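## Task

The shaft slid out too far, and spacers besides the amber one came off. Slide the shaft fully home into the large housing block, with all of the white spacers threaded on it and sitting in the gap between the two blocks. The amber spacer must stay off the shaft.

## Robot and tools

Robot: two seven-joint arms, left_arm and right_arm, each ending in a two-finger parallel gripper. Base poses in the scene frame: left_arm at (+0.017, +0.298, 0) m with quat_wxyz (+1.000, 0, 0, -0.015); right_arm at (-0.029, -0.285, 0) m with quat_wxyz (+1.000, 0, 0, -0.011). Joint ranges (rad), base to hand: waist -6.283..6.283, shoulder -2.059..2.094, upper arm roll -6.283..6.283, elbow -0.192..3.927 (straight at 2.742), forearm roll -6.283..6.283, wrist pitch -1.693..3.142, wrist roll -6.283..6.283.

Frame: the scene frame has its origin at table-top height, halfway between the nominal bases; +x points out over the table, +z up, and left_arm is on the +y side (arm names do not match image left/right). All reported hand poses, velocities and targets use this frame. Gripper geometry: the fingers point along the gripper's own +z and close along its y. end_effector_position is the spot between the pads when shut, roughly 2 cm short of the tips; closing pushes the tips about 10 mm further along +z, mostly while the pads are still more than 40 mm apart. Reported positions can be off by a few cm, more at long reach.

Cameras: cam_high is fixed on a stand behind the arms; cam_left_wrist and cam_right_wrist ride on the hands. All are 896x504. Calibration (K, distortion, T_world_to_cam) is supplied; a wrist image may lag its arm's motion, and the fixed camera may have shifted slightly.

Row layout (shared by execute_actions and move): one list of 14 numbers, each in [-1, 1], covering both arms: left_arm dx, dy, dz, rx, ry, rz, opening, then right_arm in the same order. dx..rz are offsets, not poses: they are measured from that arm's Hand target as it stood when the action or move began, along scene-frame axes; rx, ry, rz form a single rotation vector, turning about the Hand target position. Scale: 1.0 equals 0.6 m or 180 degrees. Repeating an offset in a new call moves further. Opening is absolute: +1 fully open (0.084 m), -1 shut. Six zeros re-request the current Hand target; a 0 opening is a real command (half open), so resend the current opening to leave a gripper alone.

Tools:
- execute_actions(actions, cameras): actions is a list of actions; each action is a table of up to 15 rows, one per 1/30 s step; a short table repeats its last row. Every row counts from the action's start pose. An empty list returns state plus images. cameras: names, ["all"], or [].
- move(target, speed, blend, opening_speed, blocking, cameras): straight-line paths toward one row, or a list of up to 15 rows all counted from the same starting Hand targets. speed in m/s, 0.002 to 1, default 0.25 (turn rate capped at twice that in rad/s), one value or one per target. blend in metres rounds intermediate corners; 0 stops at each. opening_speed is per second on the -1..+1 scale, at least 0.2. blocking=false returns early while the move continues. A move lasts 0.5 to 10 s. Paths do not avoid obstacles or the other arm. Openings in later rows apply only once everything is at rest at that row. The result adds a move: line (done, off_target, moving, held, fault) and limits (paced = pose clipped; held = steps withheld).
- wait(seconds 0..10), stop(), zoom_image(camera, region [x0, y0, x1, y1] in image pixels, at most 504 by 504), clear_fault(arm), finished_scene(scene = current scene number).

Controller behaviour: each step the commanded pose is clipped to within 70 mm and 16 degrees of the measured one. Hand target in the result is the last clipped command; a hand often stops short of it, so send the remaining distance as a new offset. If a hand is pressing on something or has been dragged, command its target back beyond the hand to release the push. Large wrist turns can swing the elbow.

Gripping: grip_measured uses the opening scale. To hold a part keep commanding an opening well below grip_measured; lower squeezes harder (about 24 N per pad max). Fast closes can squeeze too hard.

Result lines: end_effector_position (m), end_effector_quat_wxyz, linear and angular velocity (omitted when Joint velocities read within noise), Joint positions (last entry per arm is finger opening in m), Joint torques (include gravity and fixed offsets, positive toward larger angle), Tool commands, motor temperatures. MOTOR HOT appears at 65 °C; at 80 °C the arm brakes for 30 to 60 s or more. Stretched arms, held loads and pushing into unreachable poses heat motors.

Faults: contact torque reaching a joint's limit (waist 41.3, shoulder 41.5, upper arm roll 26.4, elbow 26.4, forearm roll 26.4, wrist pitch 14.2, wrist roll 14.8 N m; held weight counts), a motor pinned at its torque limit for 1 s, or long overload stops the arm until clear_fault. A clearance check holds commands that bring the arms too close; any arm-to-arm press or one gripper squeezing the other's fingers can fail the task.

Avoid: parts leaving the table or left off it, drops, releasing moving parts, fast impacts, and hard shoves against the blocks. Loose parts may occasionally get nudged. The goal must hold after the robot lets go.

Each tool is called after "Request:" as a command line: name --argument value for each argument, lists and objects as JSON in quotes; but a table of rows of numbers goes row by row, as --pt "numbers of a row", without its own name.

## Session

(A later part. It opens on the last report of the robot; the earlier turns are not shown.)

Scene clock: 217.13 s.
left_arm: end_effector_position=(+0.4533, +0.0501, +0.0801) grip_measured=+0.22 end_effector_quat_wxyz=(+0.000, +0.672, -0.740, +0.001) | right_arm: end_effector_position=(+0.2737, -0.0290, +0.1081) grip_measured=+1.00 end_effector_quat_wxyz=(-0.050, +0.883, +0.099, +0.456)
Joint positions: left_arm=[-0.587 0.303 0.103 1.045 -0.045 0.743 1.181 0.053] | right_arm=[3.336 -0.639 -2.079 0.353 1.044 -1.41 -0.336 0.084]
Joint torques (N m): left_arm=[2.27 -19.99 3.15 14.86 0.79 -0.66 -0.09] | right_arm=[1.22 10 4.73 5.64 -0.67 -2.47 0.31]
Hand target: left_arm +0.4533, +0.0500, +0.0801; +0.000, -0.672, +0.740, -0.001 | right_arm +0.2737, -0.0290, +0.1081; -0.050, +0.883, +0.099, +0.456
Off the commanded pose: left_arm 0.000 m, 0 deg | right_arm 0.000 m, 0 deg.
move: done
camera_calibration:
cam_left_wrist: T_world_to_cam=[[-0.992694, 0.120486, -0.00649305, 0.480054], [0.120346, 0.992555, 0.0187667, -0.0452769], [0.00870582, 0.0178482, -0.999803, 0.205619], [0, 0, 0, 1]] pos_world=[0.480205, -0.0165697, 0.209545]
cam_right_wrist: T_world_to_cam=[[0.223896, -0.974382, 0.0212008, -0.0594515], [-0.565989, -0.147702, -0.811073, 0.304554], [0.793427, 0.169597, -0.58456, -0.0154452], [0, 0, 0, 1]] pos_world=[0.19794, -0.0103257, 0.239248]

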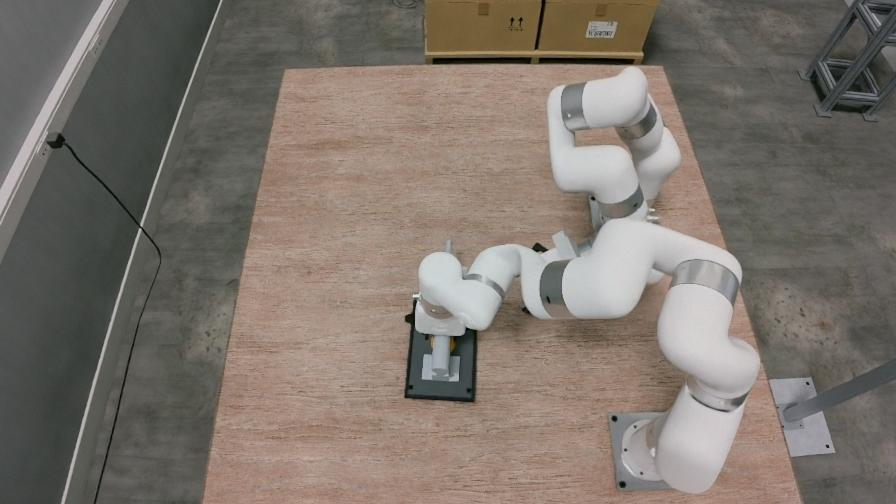

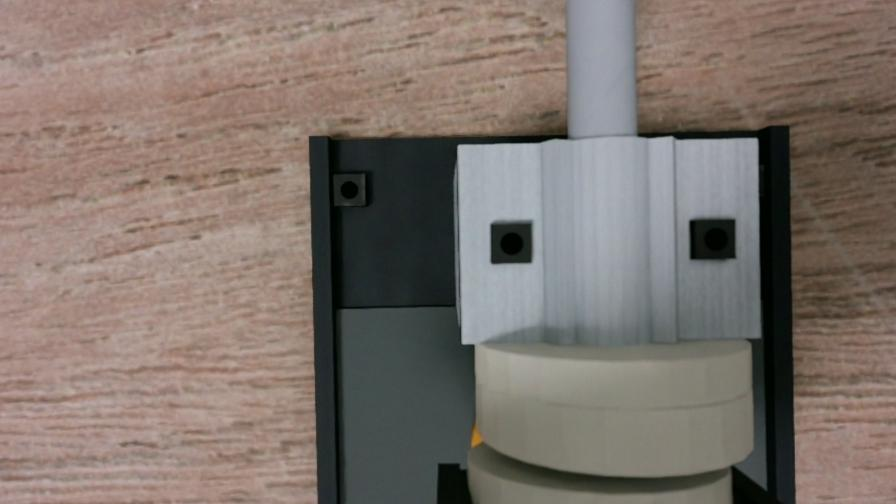

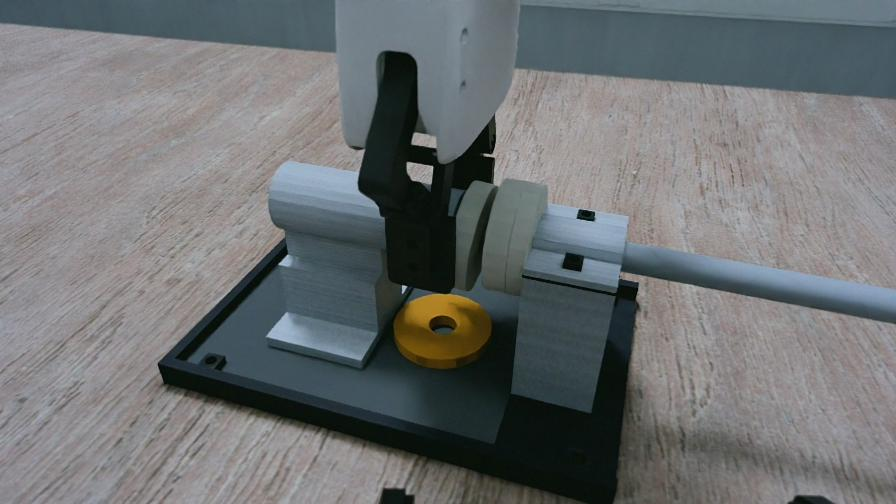

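Request:
move --target '[-0.005,-0.003,0.0055,0,0,0,0.05,0,0,0,0,0,0,1]' --speed 0.04 --cameras '["cam_left_wrist","cam_right_wrist"]'

Request:
zoom_image --camera "cam_right_wrist" --region '[300, 120, 600, 360]'

Request:
zoom_image --camera "cam_left_wrist" --region '[420, 300, 820, 504]'

Scene clock: 233.17 s.
left_arm: end_effector_position=(+0.4503, +0.0483, +0.0834) grip_measured=+0.22 end_effector_quat_wxyz=(+0.000, +0.672, -0.740, +0.001) | right_arm: end_effector_position=(+0.2737, -0.0290, +0.1081) grip_measured=+1.00 end_effector_quat_wxyz=(-0.050, +0.883, +0.099, +0.456)
Joint positions: left_arm=[-0.592 0.292 0.102 1.04 -0.042 0.749 1.174 0.053] | right_arm=[3.336 -0.639 -2.079 0.353 1.044 -1.41 -0.336 0.084]
Joint torques (N m): left_arm=[-0.64 -20.61 0.22 17.17 0.15 -1.26 -0.12] | right_arm=[1.23 9.98 4.92 5.6 -0.53 -2.51 0.34]
Hand target: left_arm +0.4503, +0.0482, +0.0834; +0.000, -0.672, +0.740, -0.001 | right_arm +0.2737, -0.0290, +0.1081; -0.050, +0.883, +0.099, +0.456
Off the commanded pose: left_arm 0.000 m, 0 deg | right_arm 0.000 m, 0 deg.
move: done
camera_calibration:
cam_left_wrist: T_world_to_cam=[[-0.992695, 0.120485, -0.00638174, 0.47729], [0.120347, 0.992553, 0.0188539, -0.0432082], [0.00860583, 0.0179481, -0.999802, 0.208926], [0, 0, 0, 1]] pos_world=[0.477205, -0.0183696, 0.212745]
cam_right_wrist: T_world_to_cam=[[0.223896, -0.974382, 0.0212008, -0.0594515], [-0.565989, -0.147702, -0.811073, 0.304554], [0.793427, 0.169597, -0.58456, -0.0154452], [0, 0, 0, 1]] pos_world=[0.19794, -0.0103257, 0.239248]
Images, in order (width x height): cam_left_wrist 896x504, cam_right_wrist 896x504.

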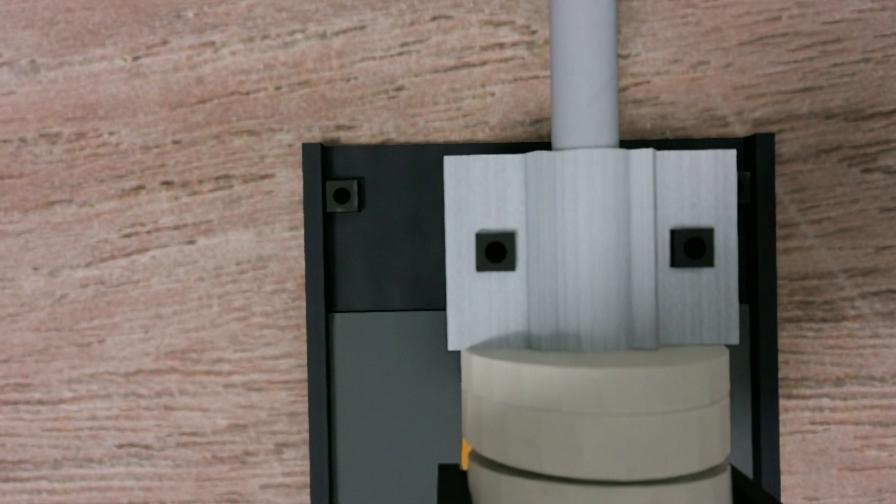

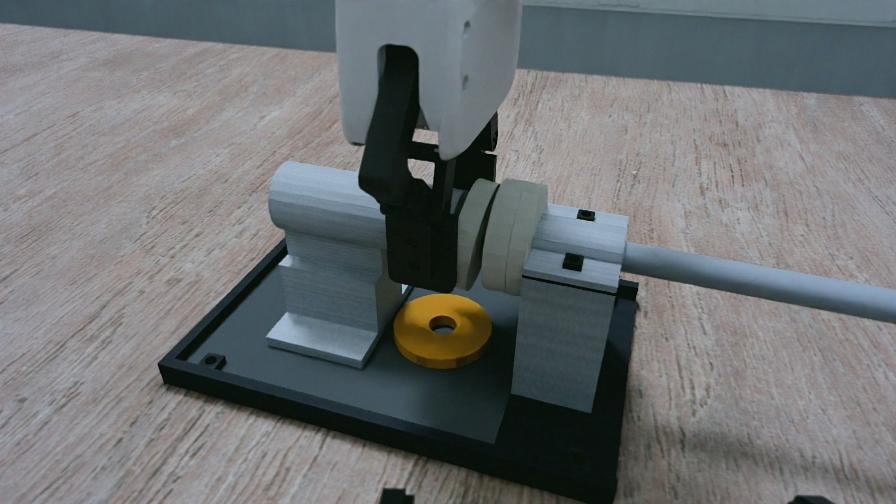

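Scaled by 1.680 from the camera's 896x504 image, which has a finer 1280x720 frame.

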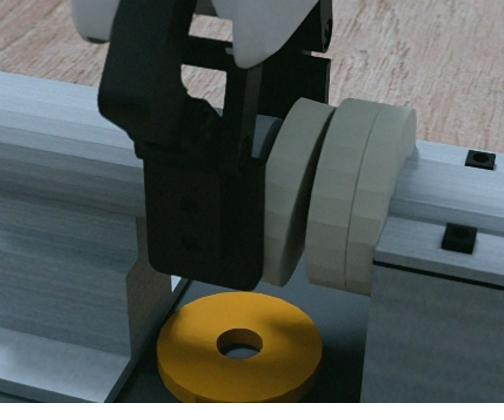

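Scaled by 1.260 from the camera's 896x504 image, which has a finer 1280x720 frame.

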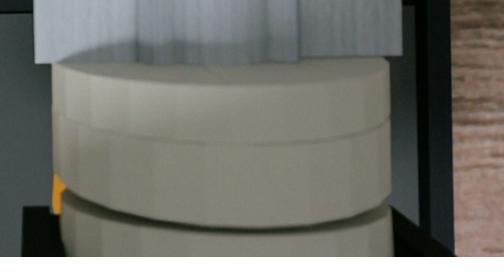

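Request:
move --pt "-0.0017 0 0.003 0 0 0 0.05 0 0 0 0 0 0 1" --pt "-0.0022 -0.0055 0.003 0 0 0 0.05 0 0 0 0 0 0 1" --speed 0.03 --cameras '["cam_left_wrist","cam_right_wrist"]'

Request:
zoom_image --camera "cam_right_wrist" --region '[300, 120, 600, 360]'

Request:
zoom_image --camera "cam_left_wrist" --region '[420, 300, 820, 504]'

Scene clock: 252.43 s.
left_arm: end_effector_position=(+0.4489, +0.0450, +0.0852) grip_measured=+0.22 end_effector_quat_wxyz=(+0.000, +0.672, -0.740, +0.001) | right_arm: end_effector_position=(+0.2737, -0.0290, +0.1081) grip_measured=+1.00 end_effector_quat_wxyz=(-0.050, +0.883, +0.099, +0.456)
Joint positions: left_arm=[-0.597 0.29 0.1 1.043 -0.041 0.754 1.166 0.053] | right_arm=[3.336 -0.639 -2.079 0.353 1.044 -1.41 -0.336 0.084]
Joint torques (N m): left_arm=[-0.79 -19.67 0.01 17.76 0.08 -1.24 -0.22] | right_arm=[0.96 10.05 4.92 5.67 -0.49 -2.48 0.31]
Hand target: left_arm +0.4489, +0.0449, +0.0852; +0.000, -0.672, +0.740, -0.001 | right_arm +0.2737, -0.0290, +0.1081; -0.050, +0.883, +0.099, +0.456
Off the commanded pose: left_arm 0.000 m, 0 deg | right_arm 0.000 m, 0 deg.
move: done
camera_calibration:
cam_left_wrist: T_world_to_cam=[[-0.992695, 0.120485, -0.00638174, 0.476409], [0.120347, 0.992553, 0.0188539, -0.0398123], [0.00860583, 0.0179481, -0.999802, 0.210896], [0, 0, 0, 1]] pos_world=[0.475905, -0.0216696, 0.214645]
cam_right_wrist: T_world_to_cam=[[0.223896, -0.974382, 0.0212008, -0.0594515], [-0.565989, -0.147702, -0.811073, 0.304554], [0.793427, 0.169597, -0.58456, -0.0154452], [0, 0, 0, 1]] pos_world=[0.19794, -0.0103257, 0.239248]
Images, in order (width x height): cam_left_wrist 896x504, cam_right_wrist 896x504.

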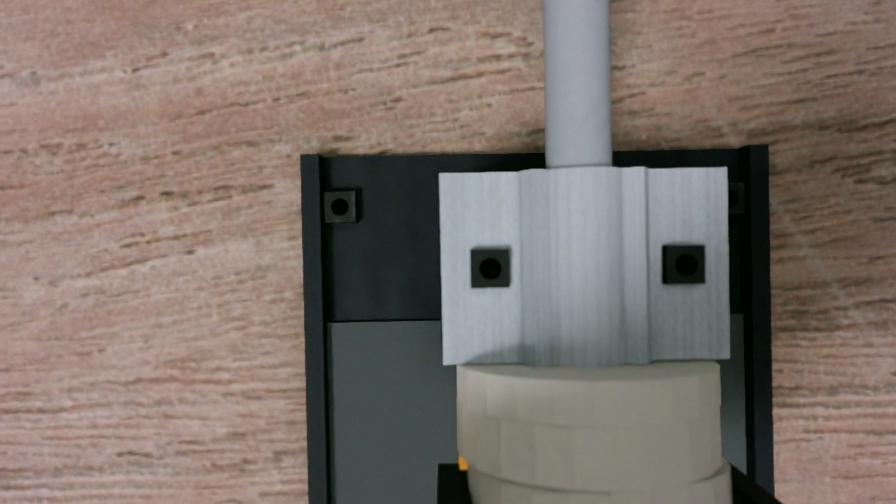

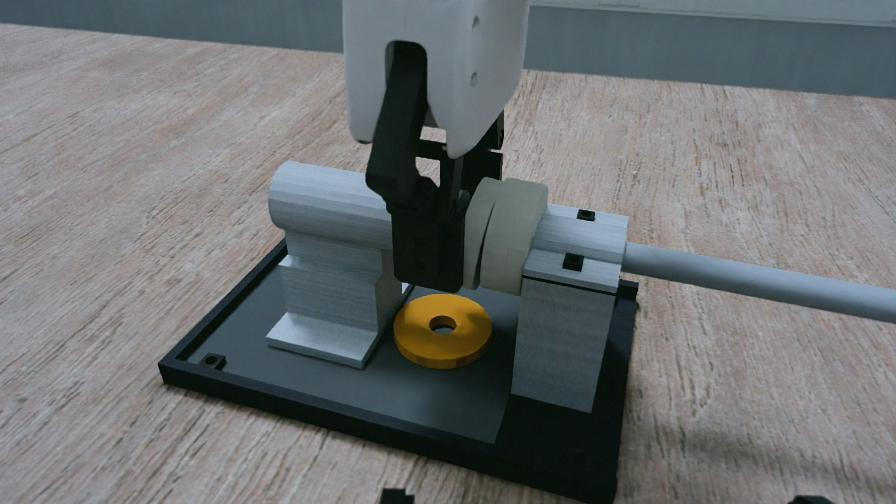

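Scaled by 1.680 from the camera's 896x504 image, which has a finer 1280x720 frame.

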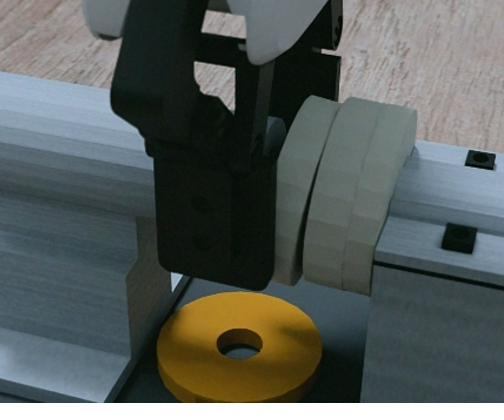

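Scaled by 1.260 from the camera's 896x504 image, which has a finer 1280x720 frame.

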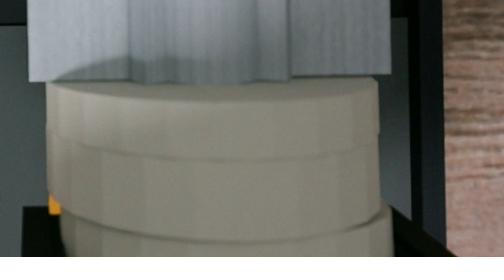

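Request:
move --pt "0.0037 0.001 0 0 0 0 0.1 0 0 0 0 0 0 1" --pt "0.0033 -0.0045 0 0 0 0 0.1 0 0 0 0 0 0 1" --speed 0.03 --cameras '["cam_left_wrist","cam_right_wrist"]'

Request:
zoom_image --camera "cam_right_wrist" --region '[380, 150, 560, 310]'

Request:
zoom_image --camera "cam_left_wrist" --region '[420, 300, 820, 504]'

Scene clock: 265.07 s.
left_arm: end_effector_position=(+0.4509, +0.0424, +0.0851) grip_measured=+0.22 end_effector_quat_wxyz=(+0.000, +0.673, -0.740, +0.000) | right_arm: end_effector_position=(+0.2737, -0.0290, +0.1081) grip_measured=+1.00 end_effector_quat_wxyz=(-0.050, +0.883, +0.099, +0.456)
Joint positions: left_arm=[-0.599 0.298 0.099 1.056 -0.042 0.758 1.163 0.053] | right_arm=[3.336 -0.639 -2.079 0.353 1.044 -1.41 -0.336 0.084]
Joint torques (N m): left_arm=[-5.97 -21.55 -5.1 21.5 -0.86 -2.25 -0.11] | right_arm=[1.12 10.07 4.95 5.73 -0.56 -2.42 0.3]
Hand target: left_arm +0.4509, +0.0422, +0.0852; +0.000, -0.672, +0.740, -0.001 | right_arm +0.2737, -0.0290, +0.1081; -0.050, +0.883, +0.099, +0.456
Off the commanded pose: left_arm 0.000 m, 0 deg | right_arm 0.000 m, 0 deg.
move: done
camera_calibration:
cam_left_wrist: T_world_to_cam=[[-0.99272, 0.120285, -0.00617356, 0.478669], [0.12015, 0.992575, 0.0189297, -0.0373925], [0.00840469, 0.0180502, -0.999802, 0.210924], [0, 0, 0, 1]] pos_world=[0.477904, -0.0242692, 0.214545]
cam_right_wrist: T_world_to_cam=[[0.223896, -0.974382, 0.0212008, -0.0594515], [-0.565989, -0.147702, -0.811073, 0.304554], [0.793427, 0.169597, -0.58456, -0.0154452], [0, 0, 0, 1]] pos_world=[0.19794, -0.0103257, 0.239248]
Images, in order (width x height): cam_left_wrist 896x504, cam_right_wrist 896x504.

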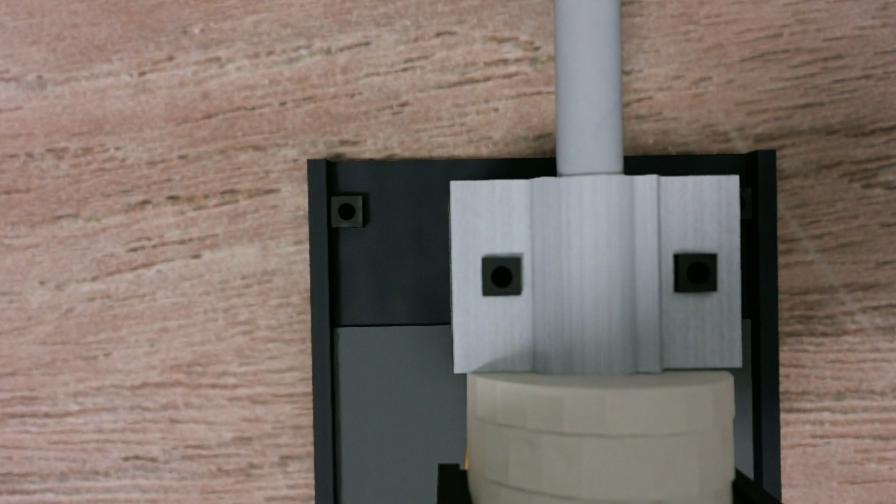

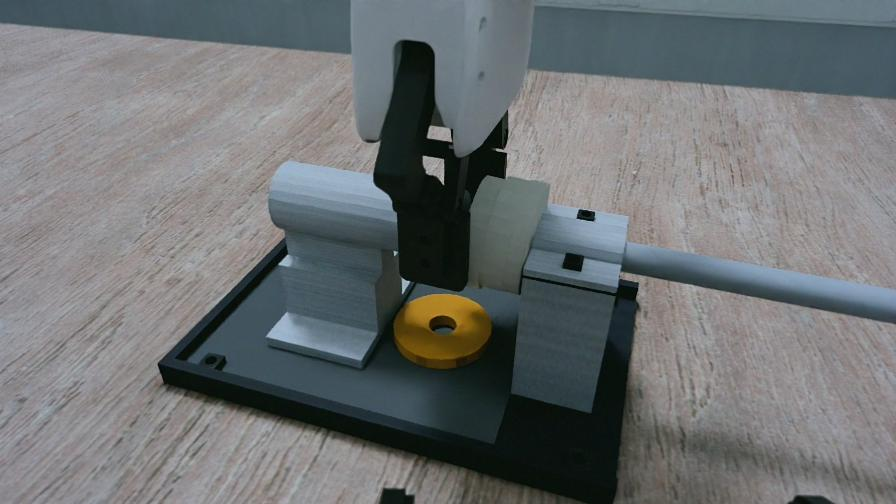

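Scaled by 2.800 from the camera's 896x504 image, which has a finer 1280x720 frame.

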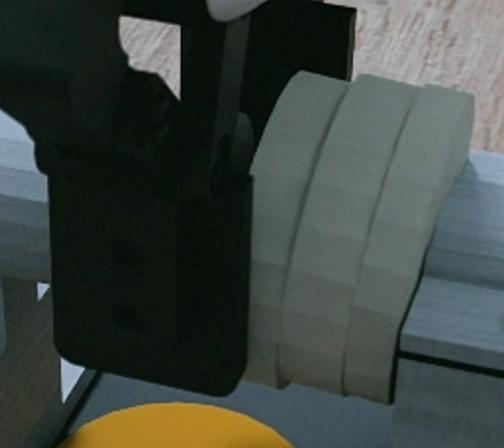

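Scaled by 1.260 from the camera's 896x504 image, which has a finer 1280x720 frame.

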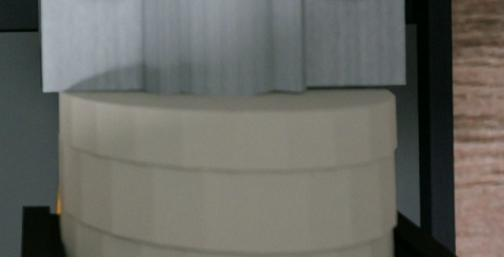

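Request:
move --pt "0 0 0 0 0 0 0.1 -0.1 -0.2 0.2 0 0 0 1" --pt "0 0 0 0 0 0 0.1 0.16 -0.43 0.2 0.232 0.262 -0.55 1" --pt "0 0 0 0 0 0 0.1 0.263 -0.3 0.15 0.232 0.262 -0.55 -1" --blend '[0.05,0.03,0]' --cameras '["all"]'

Scene clock: 289.83 s.
left_arm: end_effector_position=(+0.4509, +0.0422, +0.0852) grip_measured=+0.22 end_effector_quat_wxyz=(+0.000, +0.672, -0.740, +0.001) | right_arm: end_effector_position=(+0.2499, -0.0850, +0.1583) grip_measured=+1.00 end_effector_quat_wxyz=(-0.035, +0.864, +0.094, +0.494)
Joint positions: left_arm=[-0.599 0.298 0.099 1.056 -0.042 0.758 1.163 0.053] | right_arm=[3.098 -0.367 -1.741 0.131 1.211 -1.346 -0.25 0.084]
Joint torques (N m): left_arm=[-5.48 -23.11 -5.5 22.1 -1.45 -2.33 0.06] | right_arm=[1.31 4.85 2.66 7.02 -0.68 -2.65 0.35]
Hand target: left_arm +0.4509, +0.0422, +0.0852; +0.000, -0.672, +0.740, -0.001 | right_arm +0.2499, -0.0850, +0.1583; -0.035, +0.864, +0.094, +0.494 (not the last commanded pose)
Tool commands: left_gripper/opening=+0.1 right_gripper/opening=+1.0
Off the commanded pose: left_arm 0.000 m, 0 deg | right_arm 0.223 m, 119 deg.
led back after a hold (right arm): the arm was led back toward your command in small steps, so it may still be short of it.
move: held (right_arm; a check stopped the path); path passed 0 of 3 targets; target 3's new opening was not sent; limits=held
pose unreachable (right arm): on one or more control steps of this call, first in action 0 (counted from 0), this arm could not follow its commanded pose, so it was not sent that pose on those steps. It may still have moved: this result reports where it is.
cause: moving toward the commanded pose would bring two parts of the arm too close to each other (joints 2 (shoulder) to 5 (forearm roll) lie between them).
camera_calibration:
cam_left_wrist: T_world_to_cam=[[-0.992695, 0.120485, -0.00638174, 0.47862], [0.120347, 0.992553, 0.0188539, -0.037361], [0.00860583, 0.0179481, -0.999802, 0.210928], [0, 0, 0, 1]] pos_world=[0.477805, -0.0243696, 0.214645]
cam_right_wrist: T_world_to_cam=[[0.198478, -0.978766, 0.0512297, -0.108498], [-0.496847, -0.145533, -0.855548, 0.313527], [0.844837, 0.144354, -0.515182, 0.0161336], [0, 0, 0, 1]] pos_world=[0.163679, -0.0628944, 0.282108]

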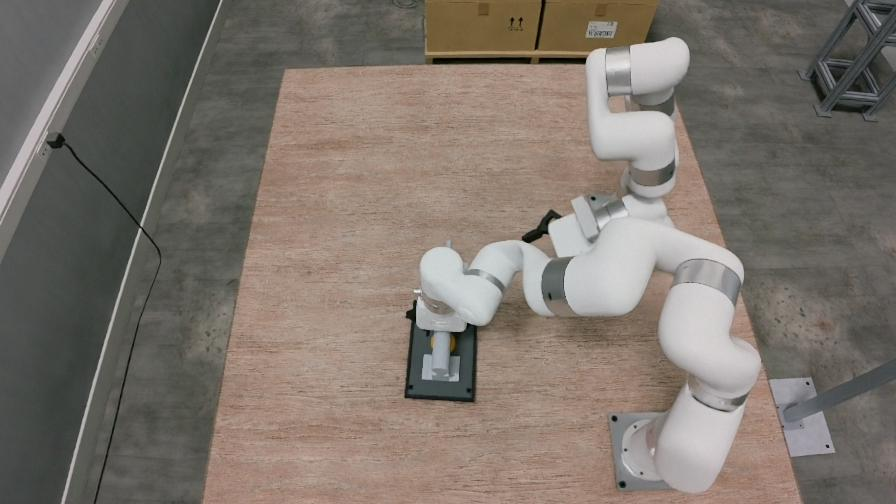

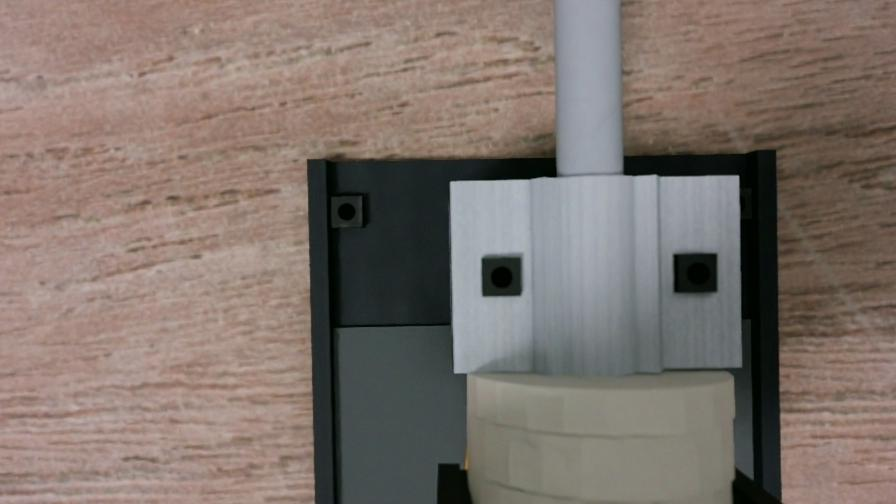

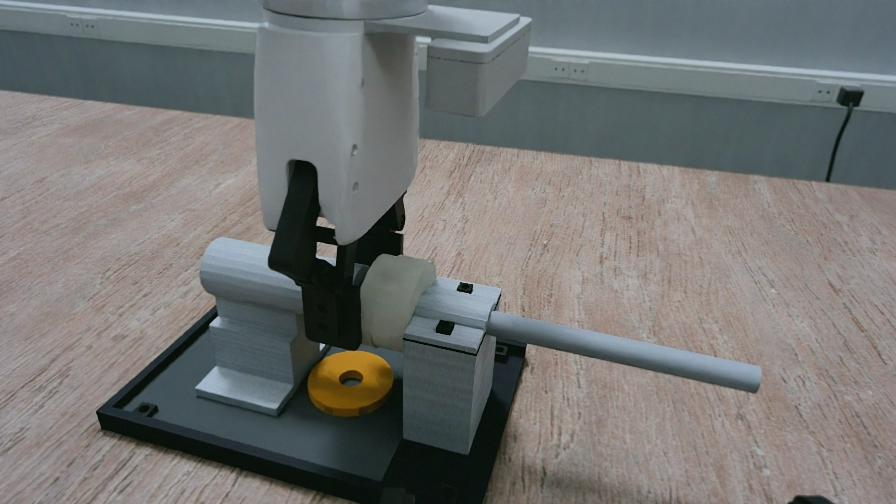

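Request:
move --pt "0 0 0 0 0 0 0.1 0.13 -0.09 0.0 0 0 0.166 1"

Scene clock: 295.87 s.
left_arm: end_effector_position=(+0.4509, +0.0422, +0.0852) grip_measured=+0.22 end_effector_quat_wxyz=(+0.000, +0.672, -0.740, +0.001) | right_arm: end_effector_position=(+0.2573, -0.0911, +0.1579) grip_measured=+1.00 end_effector_quat_wxyz=(-0.043, +0.859, +0.115, +0.497)
Joint positions: left_arm=[-0.599 0.298 0.099 1.056 -0.042 0.758 1.163 0.053] | right_arm=[2.998 -0.336 -1.721 0.083 1.098 -1.322 -0.25 0.084]
Joint torques (N m): left_arm=[-5.53 -23.12 -5.55 22.01 -1.26 -2.41 0.07] | right_arm=[1.43 4.31 2.3 6.92 -0.42 -2.67 0.3]
Hand target: left_arm +0.4509, +0.0422, +0.0852; +0.000, -0.672, +0.740, -0.001 | right_arm +0.2573, -0.0911, +0.1579; -0.043, +0.859, +0.115, +0.497 (not the last commanded pose)
Off the commanded pose: left_arm 0.000 m, 0 deg | right_arm 0.085 m, 27 deg.
move: held (right_arm; a check stopped the path); limits=held
pose unreachable (right arm): on one or more control steps of this call, first in action 0 (counted from 0), this arm could not follow its commanded pose, so it was not sent that pose on those steps. It may still have moved: this result reports where it is.
cause: moving toward the commanded pose would bring two parts of the arm too close to each other (joints 2 (shoulder) to 5 (forearm roll) lie between them).

Request:
move --pt "0 0 0 0 0 0 0.1 0.028 0.1 -0.083 0 0 0 1"

Request:
move --pt "0 0 0 0 0 0 0.1 0.1 -0.1 0.03 0 0 0.15 1" --cameras '["cam_high"]'

Scene clock: 305.27 s.
left_arm: end_effector_position=(+0.4509, +0.0422, +0.0852) grip_measured=+0.22 end_effector_quat_wxyz=(+0.000, +0.672, -0.740, +0.001) | right_arm: end_effector_position=(+0.2741, -0.0311, +0.1081) grip_measured=+1.00 end_effector_quat_wxyz=(-0.043, +0.859, +0.115, +0.497)
Joint positions: left_arm=[-0.599 0.298 0.099 1.056 -0.042 0.758 1.163 0.053] | right_arm=[3.45 -0.704 -2.219 0.347 0.958 -1.55 -0.29 0.084]
Joint torques (N m): left_arm=[-5.5 -23.19 -5.5 21.94 -1.23 -2.35 0.08] | right_arm=[1.31 10.29 4.68 4.25 -0.68 -2.57 0.34]
Hand target: left_arm +0.4509, +0.0422, +0.0852; +0.000, -0.672, +0.740, -0.001 | right_arm +0.2741, -0.0311, +0.1081; -0.043, +0.859, +0.115, +0.497
Off the commanded pose: left_arm 0.000 m, 0 deg | right_arm 0.000 m, 0 deg.
move: done

Scene clock: 306.93 s.
left_arm: end_effector_position=(+0.4509, +0.0422, +0.0852) grip_measured=+0.22 end_effector_quat_wxyz=(+0.000, +0.672, -0.740, +0.001) | right_arm: end_effector_position=(+0.3341, -0.0910, +0.1261) grip_measured=+1.00 end_effector_quat_wxyz=(-0.158, +0.808, +0.313, +0.473)
Joint positions: left_arm=[-0.599 0.298 0.099 1.056 -0.042 0.758 1.163 0.053] | right_arm=[2.698 -0.331 -2.452 0.135 -0.346 -1.074 -0.323 0.084]
Joint torques (N m): left_arm=[-5.58 -23.14 -5.52 21.89 -1.15 -2.4 0.06] | right_arm=[-0.58 8.44 1.89 5.9 -0.78 -2.33 0.33]
Hand target: left_arm +0.4509, +0.0422, +0.0852; +0.000, -0.672, +0.740, -0.001 | right_arm +0.3341, -0.0911, +0.1261; -0.158, +0.808, +0.313, +0.473
Off the commanded pose: left_arm 0.000 m, 0 deg | right_arm 0.000 m, 0 deg.
move: done
Images, in order (width x height): cam_high 896x504.

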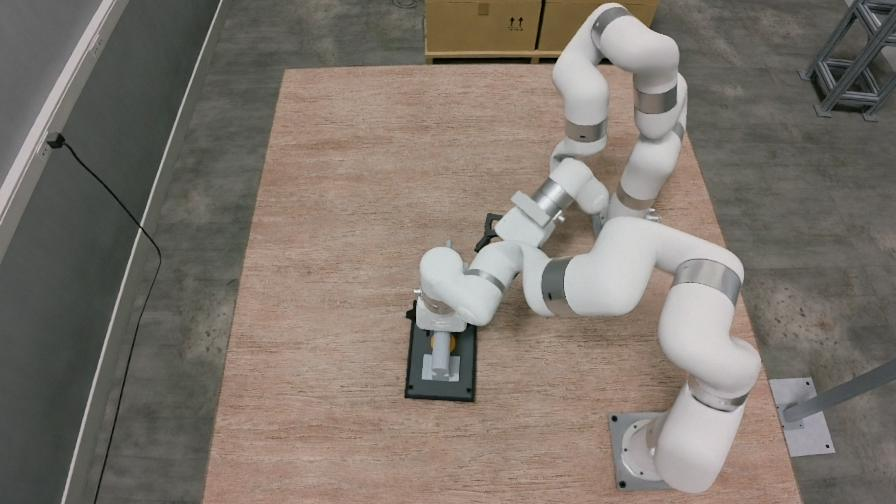

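Request:
move --pt "0 0 0 0 0 0 0.1 0.0 -0.2 0.1 -0.01 0.01 0.1 1" --pt "0 0 0 0 0 0 0.1 0.16 -0.248 0.057 -0.0276 0.029 0.2394 1" --blend '[0.04,0]' --cameras '["all"]'

Scene clock: 324.73 s.
left_arm: end_effector_position=(+0.4509, +0.0422, +0.0852) grip_measured=+0.22 end_effector_quat_wxyz=(+0.000, +0.672, -0.740, +0.001) | right_arm: end_effector_position=(+0.4301, -0.2399, +0.1603) grip_measured=+1.00 end_effector_quat_wxyz=(-0.300, +0.663, +0.600, +0.332)
Joint positions: left_arm=[-0.599 0.298 0.099 1.056 -0.042 0.758 1.163 0.053] | right_arm=[2.566 -0.732 -2.829 1.51 -2.391 -1.194 0.906 0.084]
Joint torques (N m): left_arm=[-5.61 -23.21 -5.53 21.91 -1.18 -2.35 0.03] | right_arm=[1.26 19.28 3.2 13.78 0.94 -2.12 0.31]
Hand target: left_arm +0.4509, +0.0422, +0.0852; +0.000, -0.672, +0.740, -0.001 | right_arm +0.4301, -0.2399, +0.1603; -0.300, +0.663, +0.600, +0.332
Off the commanded pose: left_arm 0.000 m, 0 deg | right_arm 0.000 m, 0 deg.
move: done
camera_calibration:
cam_left_wrist: T_world_to_cam=[[-0.992695, 0.120485, -0.00638174, 0.47862], [0.120347, 0.992553, 0.0188539, -0.037361], [0.00860583, 0.0179481, -0.999802, 0.210928], [0, 0, 0, 1]] pos_world=[0.477805, -0.0243696, 0.214645]
cam_right_wrist: T_world_to_cam=[[0.995149, -0.0965048, 0.019109, -0.421856], [-0.0432443, -0.603575, -0.796133, 0.0676926], [0.0883644, 0.791445, -0.60482, 0.382315], [0, 0, 0, 1]] pos_world=[0.388954, -0.302434, 0.293185]

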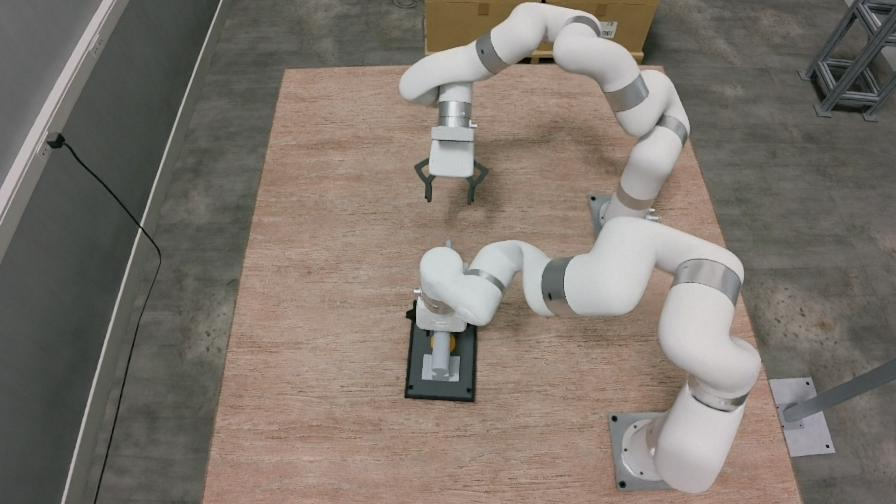

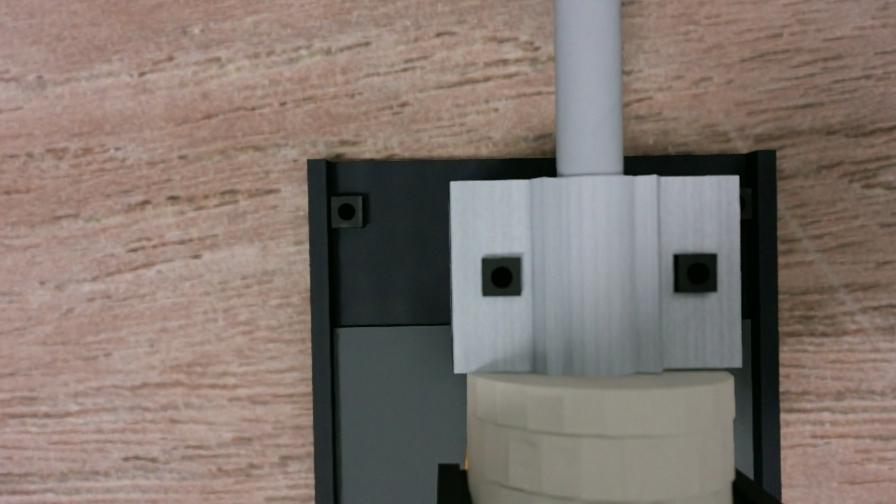

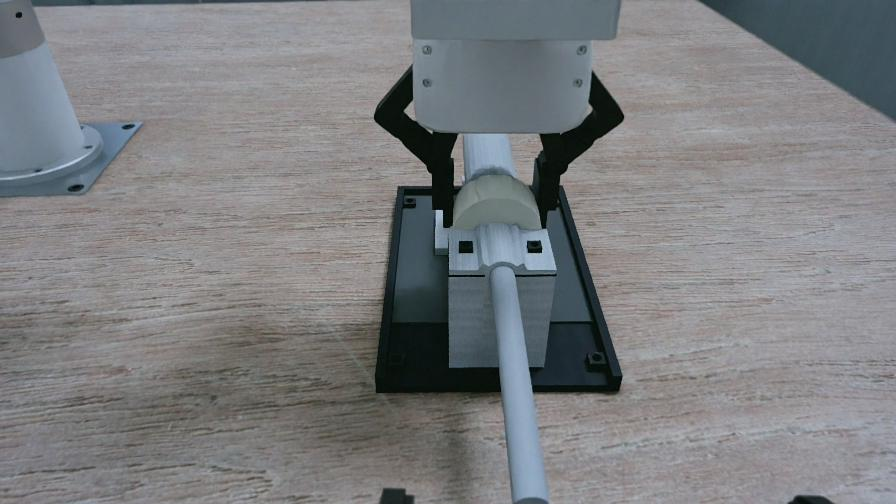

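Request:
move --target '[0,0,0,0,0,0,0.1,0.004,0.04,-0.08,0,0,0,1]' --speed 0.12 --cameras '["cam_right_wrist","cam_high"]'

Request:
zoom_image --camera "cam_high" --region '[390, 180, 510, 340]'

Scene clock: 335.77 s.
left_arm: end_effector_position=(+0.4509, +0.0422, +0.0852) grip_measured=+0.22 end_effector_quat_wxyz=(+0.000, +0.672, -0.740, +0.001) | right_arm: end_effector_position=(+0.4325, -0.2159, +0.1123) grip_measured=+1.00 end_effector_quat_wxyz=(-0.300, +0.663, +0.600, +0.332)
Joint positions: left_arm=[-0.599 0.298 0.099 1.056 -0.042 0.758 1.163 0.053] | right_arm=[2.59 -0.815 -2.816 1.476 -2.371 -1.087 0.84 0.084]
Joint torques (N m): left_arm=[-5.62 -23.09 -5.56 21.88 -1.23 -2.36 0.04] | right_arm=[1.26 19.31 4.45 12.58 1.23 -1.85 -0.12]
Hand target: left_arm +0.4509, +0.0422, +0.0852; +0.000, -0.672, +0.740, -0.001 | right_arm +0.4325, -0.2159, +0.1123; -0.300, +0.663, +0.600, +0.332
Off the commanded pose: left_arm 0.000 m, 0 deg | right_arm 0.000 m, 0 deg.
move: done
camera_calibration:
cam_right_wrist: T_world_to_cam=[[0.99514, -0.0965831, 0.0191686, -0.421044], [-0.0432513, -0.603635, -0.796087, 0.0440423], [0.0884593, 0.791389, -0.604879, 0.334038], [0, 0, 0, 1]] pos_world=[0.391354, -0.278434, 0.245185]
Images, in order (width x height): cam_high 896x504, cam_right_wrist 896x504.

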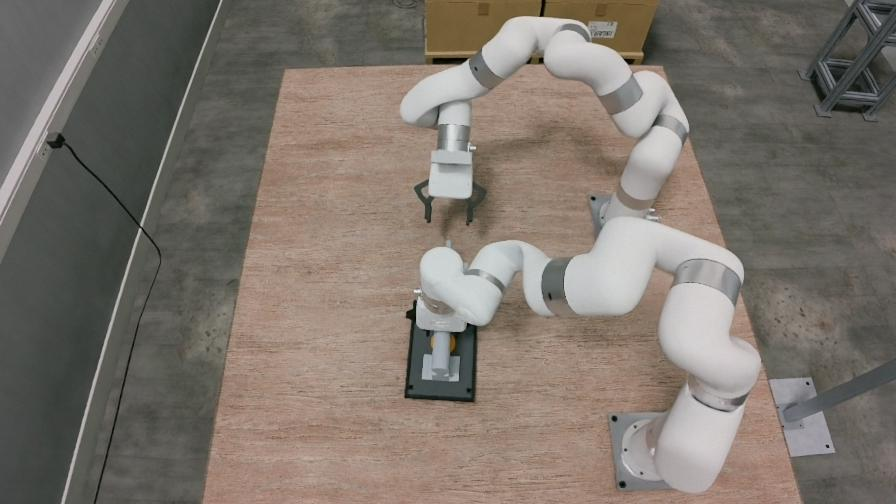

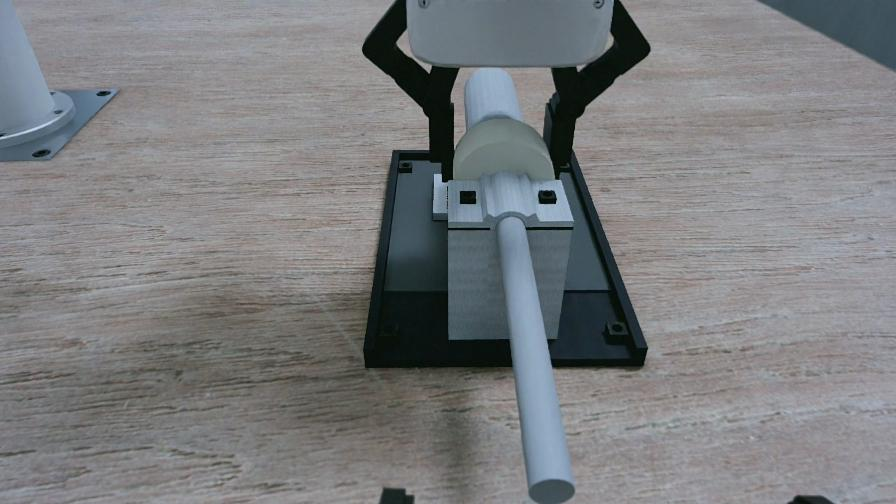

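Scaled by 3.150 from the camera's 896x504 image, which has a finer 1280x720 frame.

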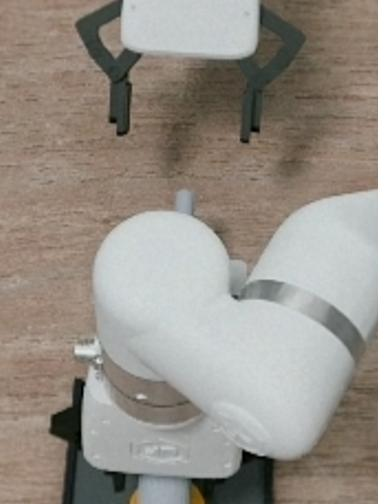

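Request:
move --target '[0,0,0,0,0,0,0.1,0.0075,0.085,-0.059,0,0,0,1]' --speed 0.08

Request:
move --target '[0,0,0,0,0,0,0.1,0,0,0,0,0,0,-0.8]' --opening_speed 1 --cameras '["all"]'

Scene clock: 343.30 s.
left_arm: end_effector_position=(+0.4509, +0.0422, +0.0852) grip_measured=+0.22 end_effector_quat_wxyz=(+0.000, +0.672, -0.740, +0.001) | right_arm: end_effector_position=(+0.4370, -0.1649, +0.0769) grip_measured=+1.00 end_effector_quat_wxyz=(-0.300, +0.663, +0.600, +0.332)
Joint positions: left_arm=[-0.599 0.298 0.099 1.056 -0.042 0.758 1.163 0.053] | right_arm=[2.65 -0.878 -2.779 1.442 -2.326 -0.957 0.81 0.084]
Joint torques (N m): left_arm=[-5.5 -23.12 -5.54 21.9 -1.12 -2.39 0.07] | right_arm=[1.25 19.64 5.22 11.84 1.27 -1.92 -0.09]
Hand target: left_arm +0.4509, +0.0422, +0.0852; +0.000, -0.672, +0.740, -0.001 | right_arm +0.4370, -0.1649, +0.0769; -0.300, +0.663, +0.600, +0.332
Off the commanded pose: left_arm 0.000 m, 0 deg | right_arm 0.000 m, 0 deg.
move: done

Scene clock: 345.30 s.
left_arm: end_effector_position=(+0.4509, +0.0422, +0.0852) grip_measured=+0.22 end_effector_quat_wxyz=(+0.000, +0.672, -0.740, +0.001) | right_arm: end_effector_position=(+0.4364, -0.1647, +0.0773) grip_measured=-0.68 end_effector_quat_wxyz=(-0.302, +0.662, +0.600, +0.332)
Joint positions: left_arm=[-0.599 0.298 0.099 1.056 -0.042 0.758 1.163 0.053] | right_arm=[2.65 -0.878 -2.78 1.441 -2.326 -0.96 0.81 0.014]
Joint torques (N m): left_arm=[-5.16 -22.75 -4.55 22.45 -1.07 -2.57 -0.02] | right_arm=[1.2 22.46 6.69 29.62 8.69 7.4 0.57]
Hand target: left_arm +0.4509, +0.0422, +0.0852; +0.000, -0.672, +0.740, -0.001 | right_arm +0.4370, -0.1649, +0.0769; -0.300, +0.663, +0.600, +0.332
Off the commanded pose: left_arm 0.000 m, 0 deg | right_arm 0.001 m, 0 deg.
move: done
camera_calibration:
cam_left_wrist: T_world_to_cam=[[-0.992683, 0.120584, -0.00638055, 0.478617], [0.120446, 0.992541, 0.0188536, -0.0374083], [0.0086064, 0.0179471, -0.999802, 0.210928], [0, 0, 0, 1]] pos_world=[0.477805, -0.0243698, 0.214645]
cam_right_wrist: T_world_to_cam=[[0.995352, -0.0946448, 0.0178055, -0.418993], [-0.0430076, -0.602264, -0.797137, 0.0474409], [0.0861685, 0.792666, -0.603535, 0.273069], [0, 0, 0, 1]] pos_world=[0.395556, -0.227536, 0.210084]

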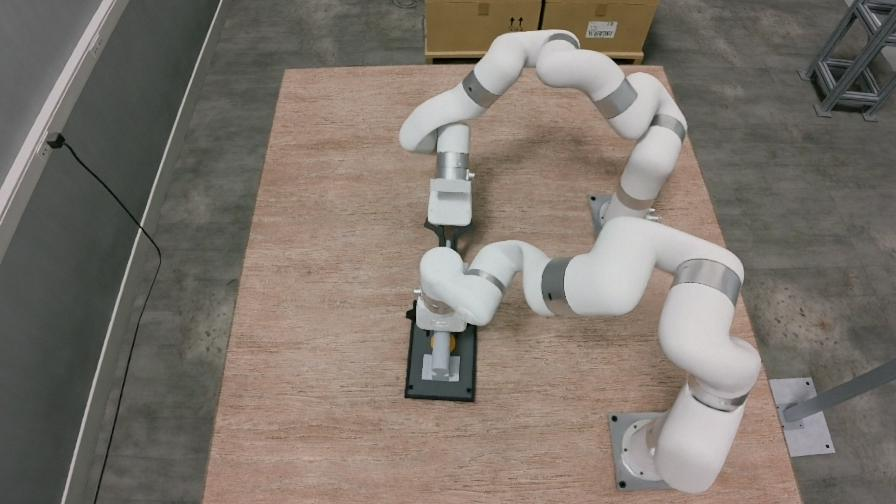

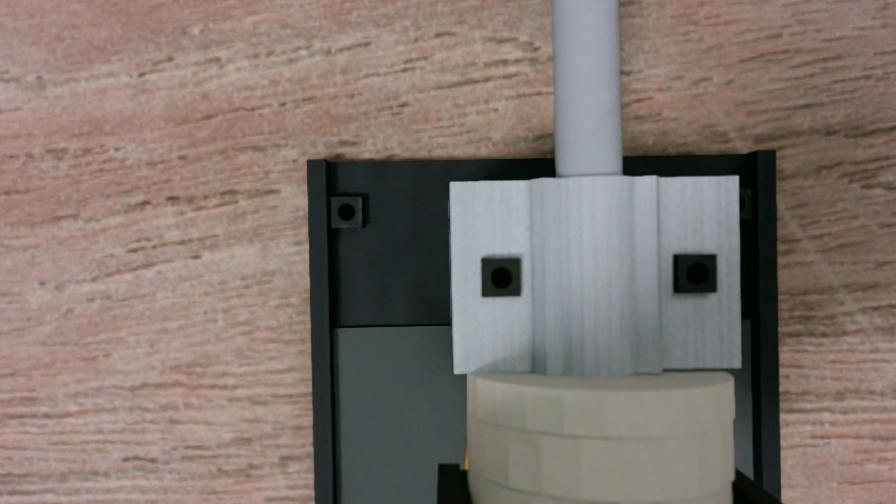

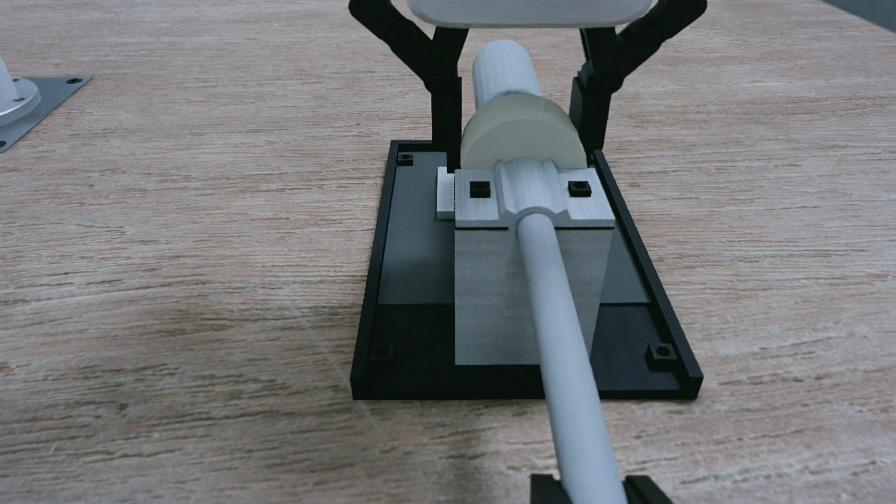

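Request:
move --target '[0,0,0,0,0,0,0.15,0.0003,0.0133,0.0007,0,0,0,-0.85]' --speed 0.03 --cameras '["cam_left_wrist","cam_right_wrist"]'

Scene clock: 352.20 s.
left_arm: end_effector_position=(+0.4509, +0.0422, +0.0852) grip_measured=+0.22 end_effector_quat_wxyz=(+0.000, +0.672, -0.740, +0.001) | right_arm: end_effector_position=(+0.4369, -0.1569, +0.0773) grip_measured=-0.68 end_effector_quat_wxyz=(-0.300, +0.663, +0.600, +0.332)
Joint positions: left_arm=[-0.599 0.298 0.099 1.056 -0.042 0.758 1.163 0.053] | right_arm=[2.66 -0.875 -2.773 1.434 -2.319 -0.945 0.813 0.014]
Joint torques (N m): left_arm=[-4.28 -22.49 -4.43 22.1 -0.83 -2.44 -0.1] | right_arm=[5.41 24.36 12.92 29.45 10.61 5.32 1.1]
Hand target: left_arm +0.4509, +0.0422, +0.0852; +0.000, -0.672, +0.740, -0.001 | right_arm +0.4372, -0.1569, +0.0773; -0.300, +0.663, +0.600, +0.332
Off the commanded pose: left_arm 0.000 m, 0 deg | right_arm 0.000 m, 0 deg.
move: done
camera_calibration:
cam_left_wrist: T_world_to_cam=[[-0.992695, 0.120485, -0.00638174, 0.47862], [0.120347, 0.992553, 0.0188539, -0.037361], [0.00860583, 0.0179481, -0.999802, 0.210928], [0, 0, 0, 1]] pos_world=[0.477805, -0.0243696, 0.214645]
cam_right_wrist: T_world_to_cam=[[0.99525, -0.0954836, 0.0190044, -0.418931], [-0.0427312, -0.603823, -0.795972, 0.0516566], [0.0874776, 0.791379, -0.605035, 0.266277], [0, 0, 0, 1]] pos_world=[0.395855, -0.219535, 0.210186]
Images, in order (width x height): cam_left_wrist 896x504, cam_right_wrist 896x504.

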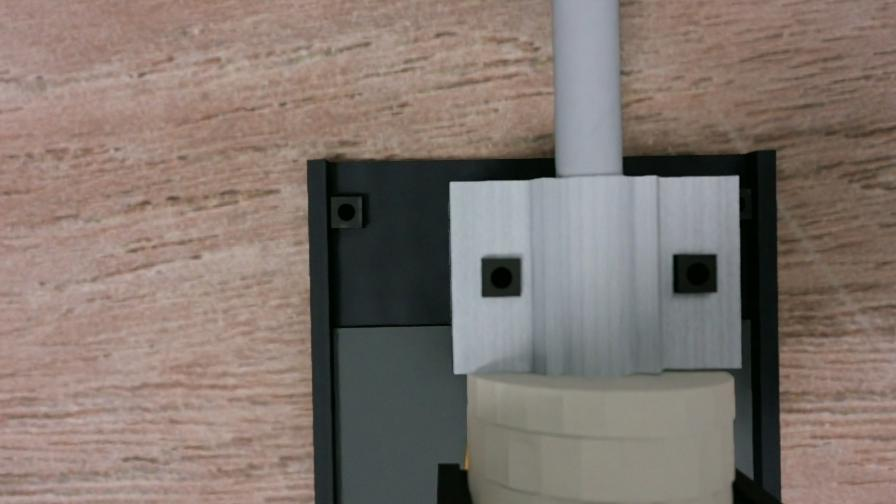

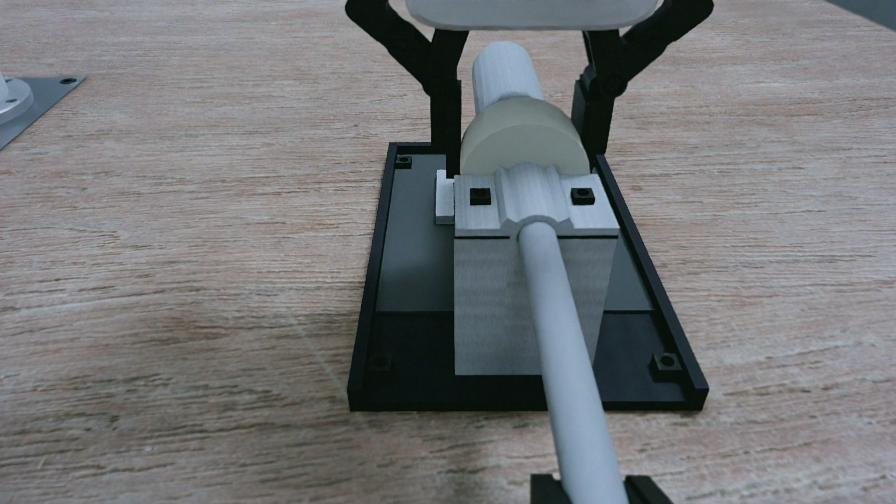

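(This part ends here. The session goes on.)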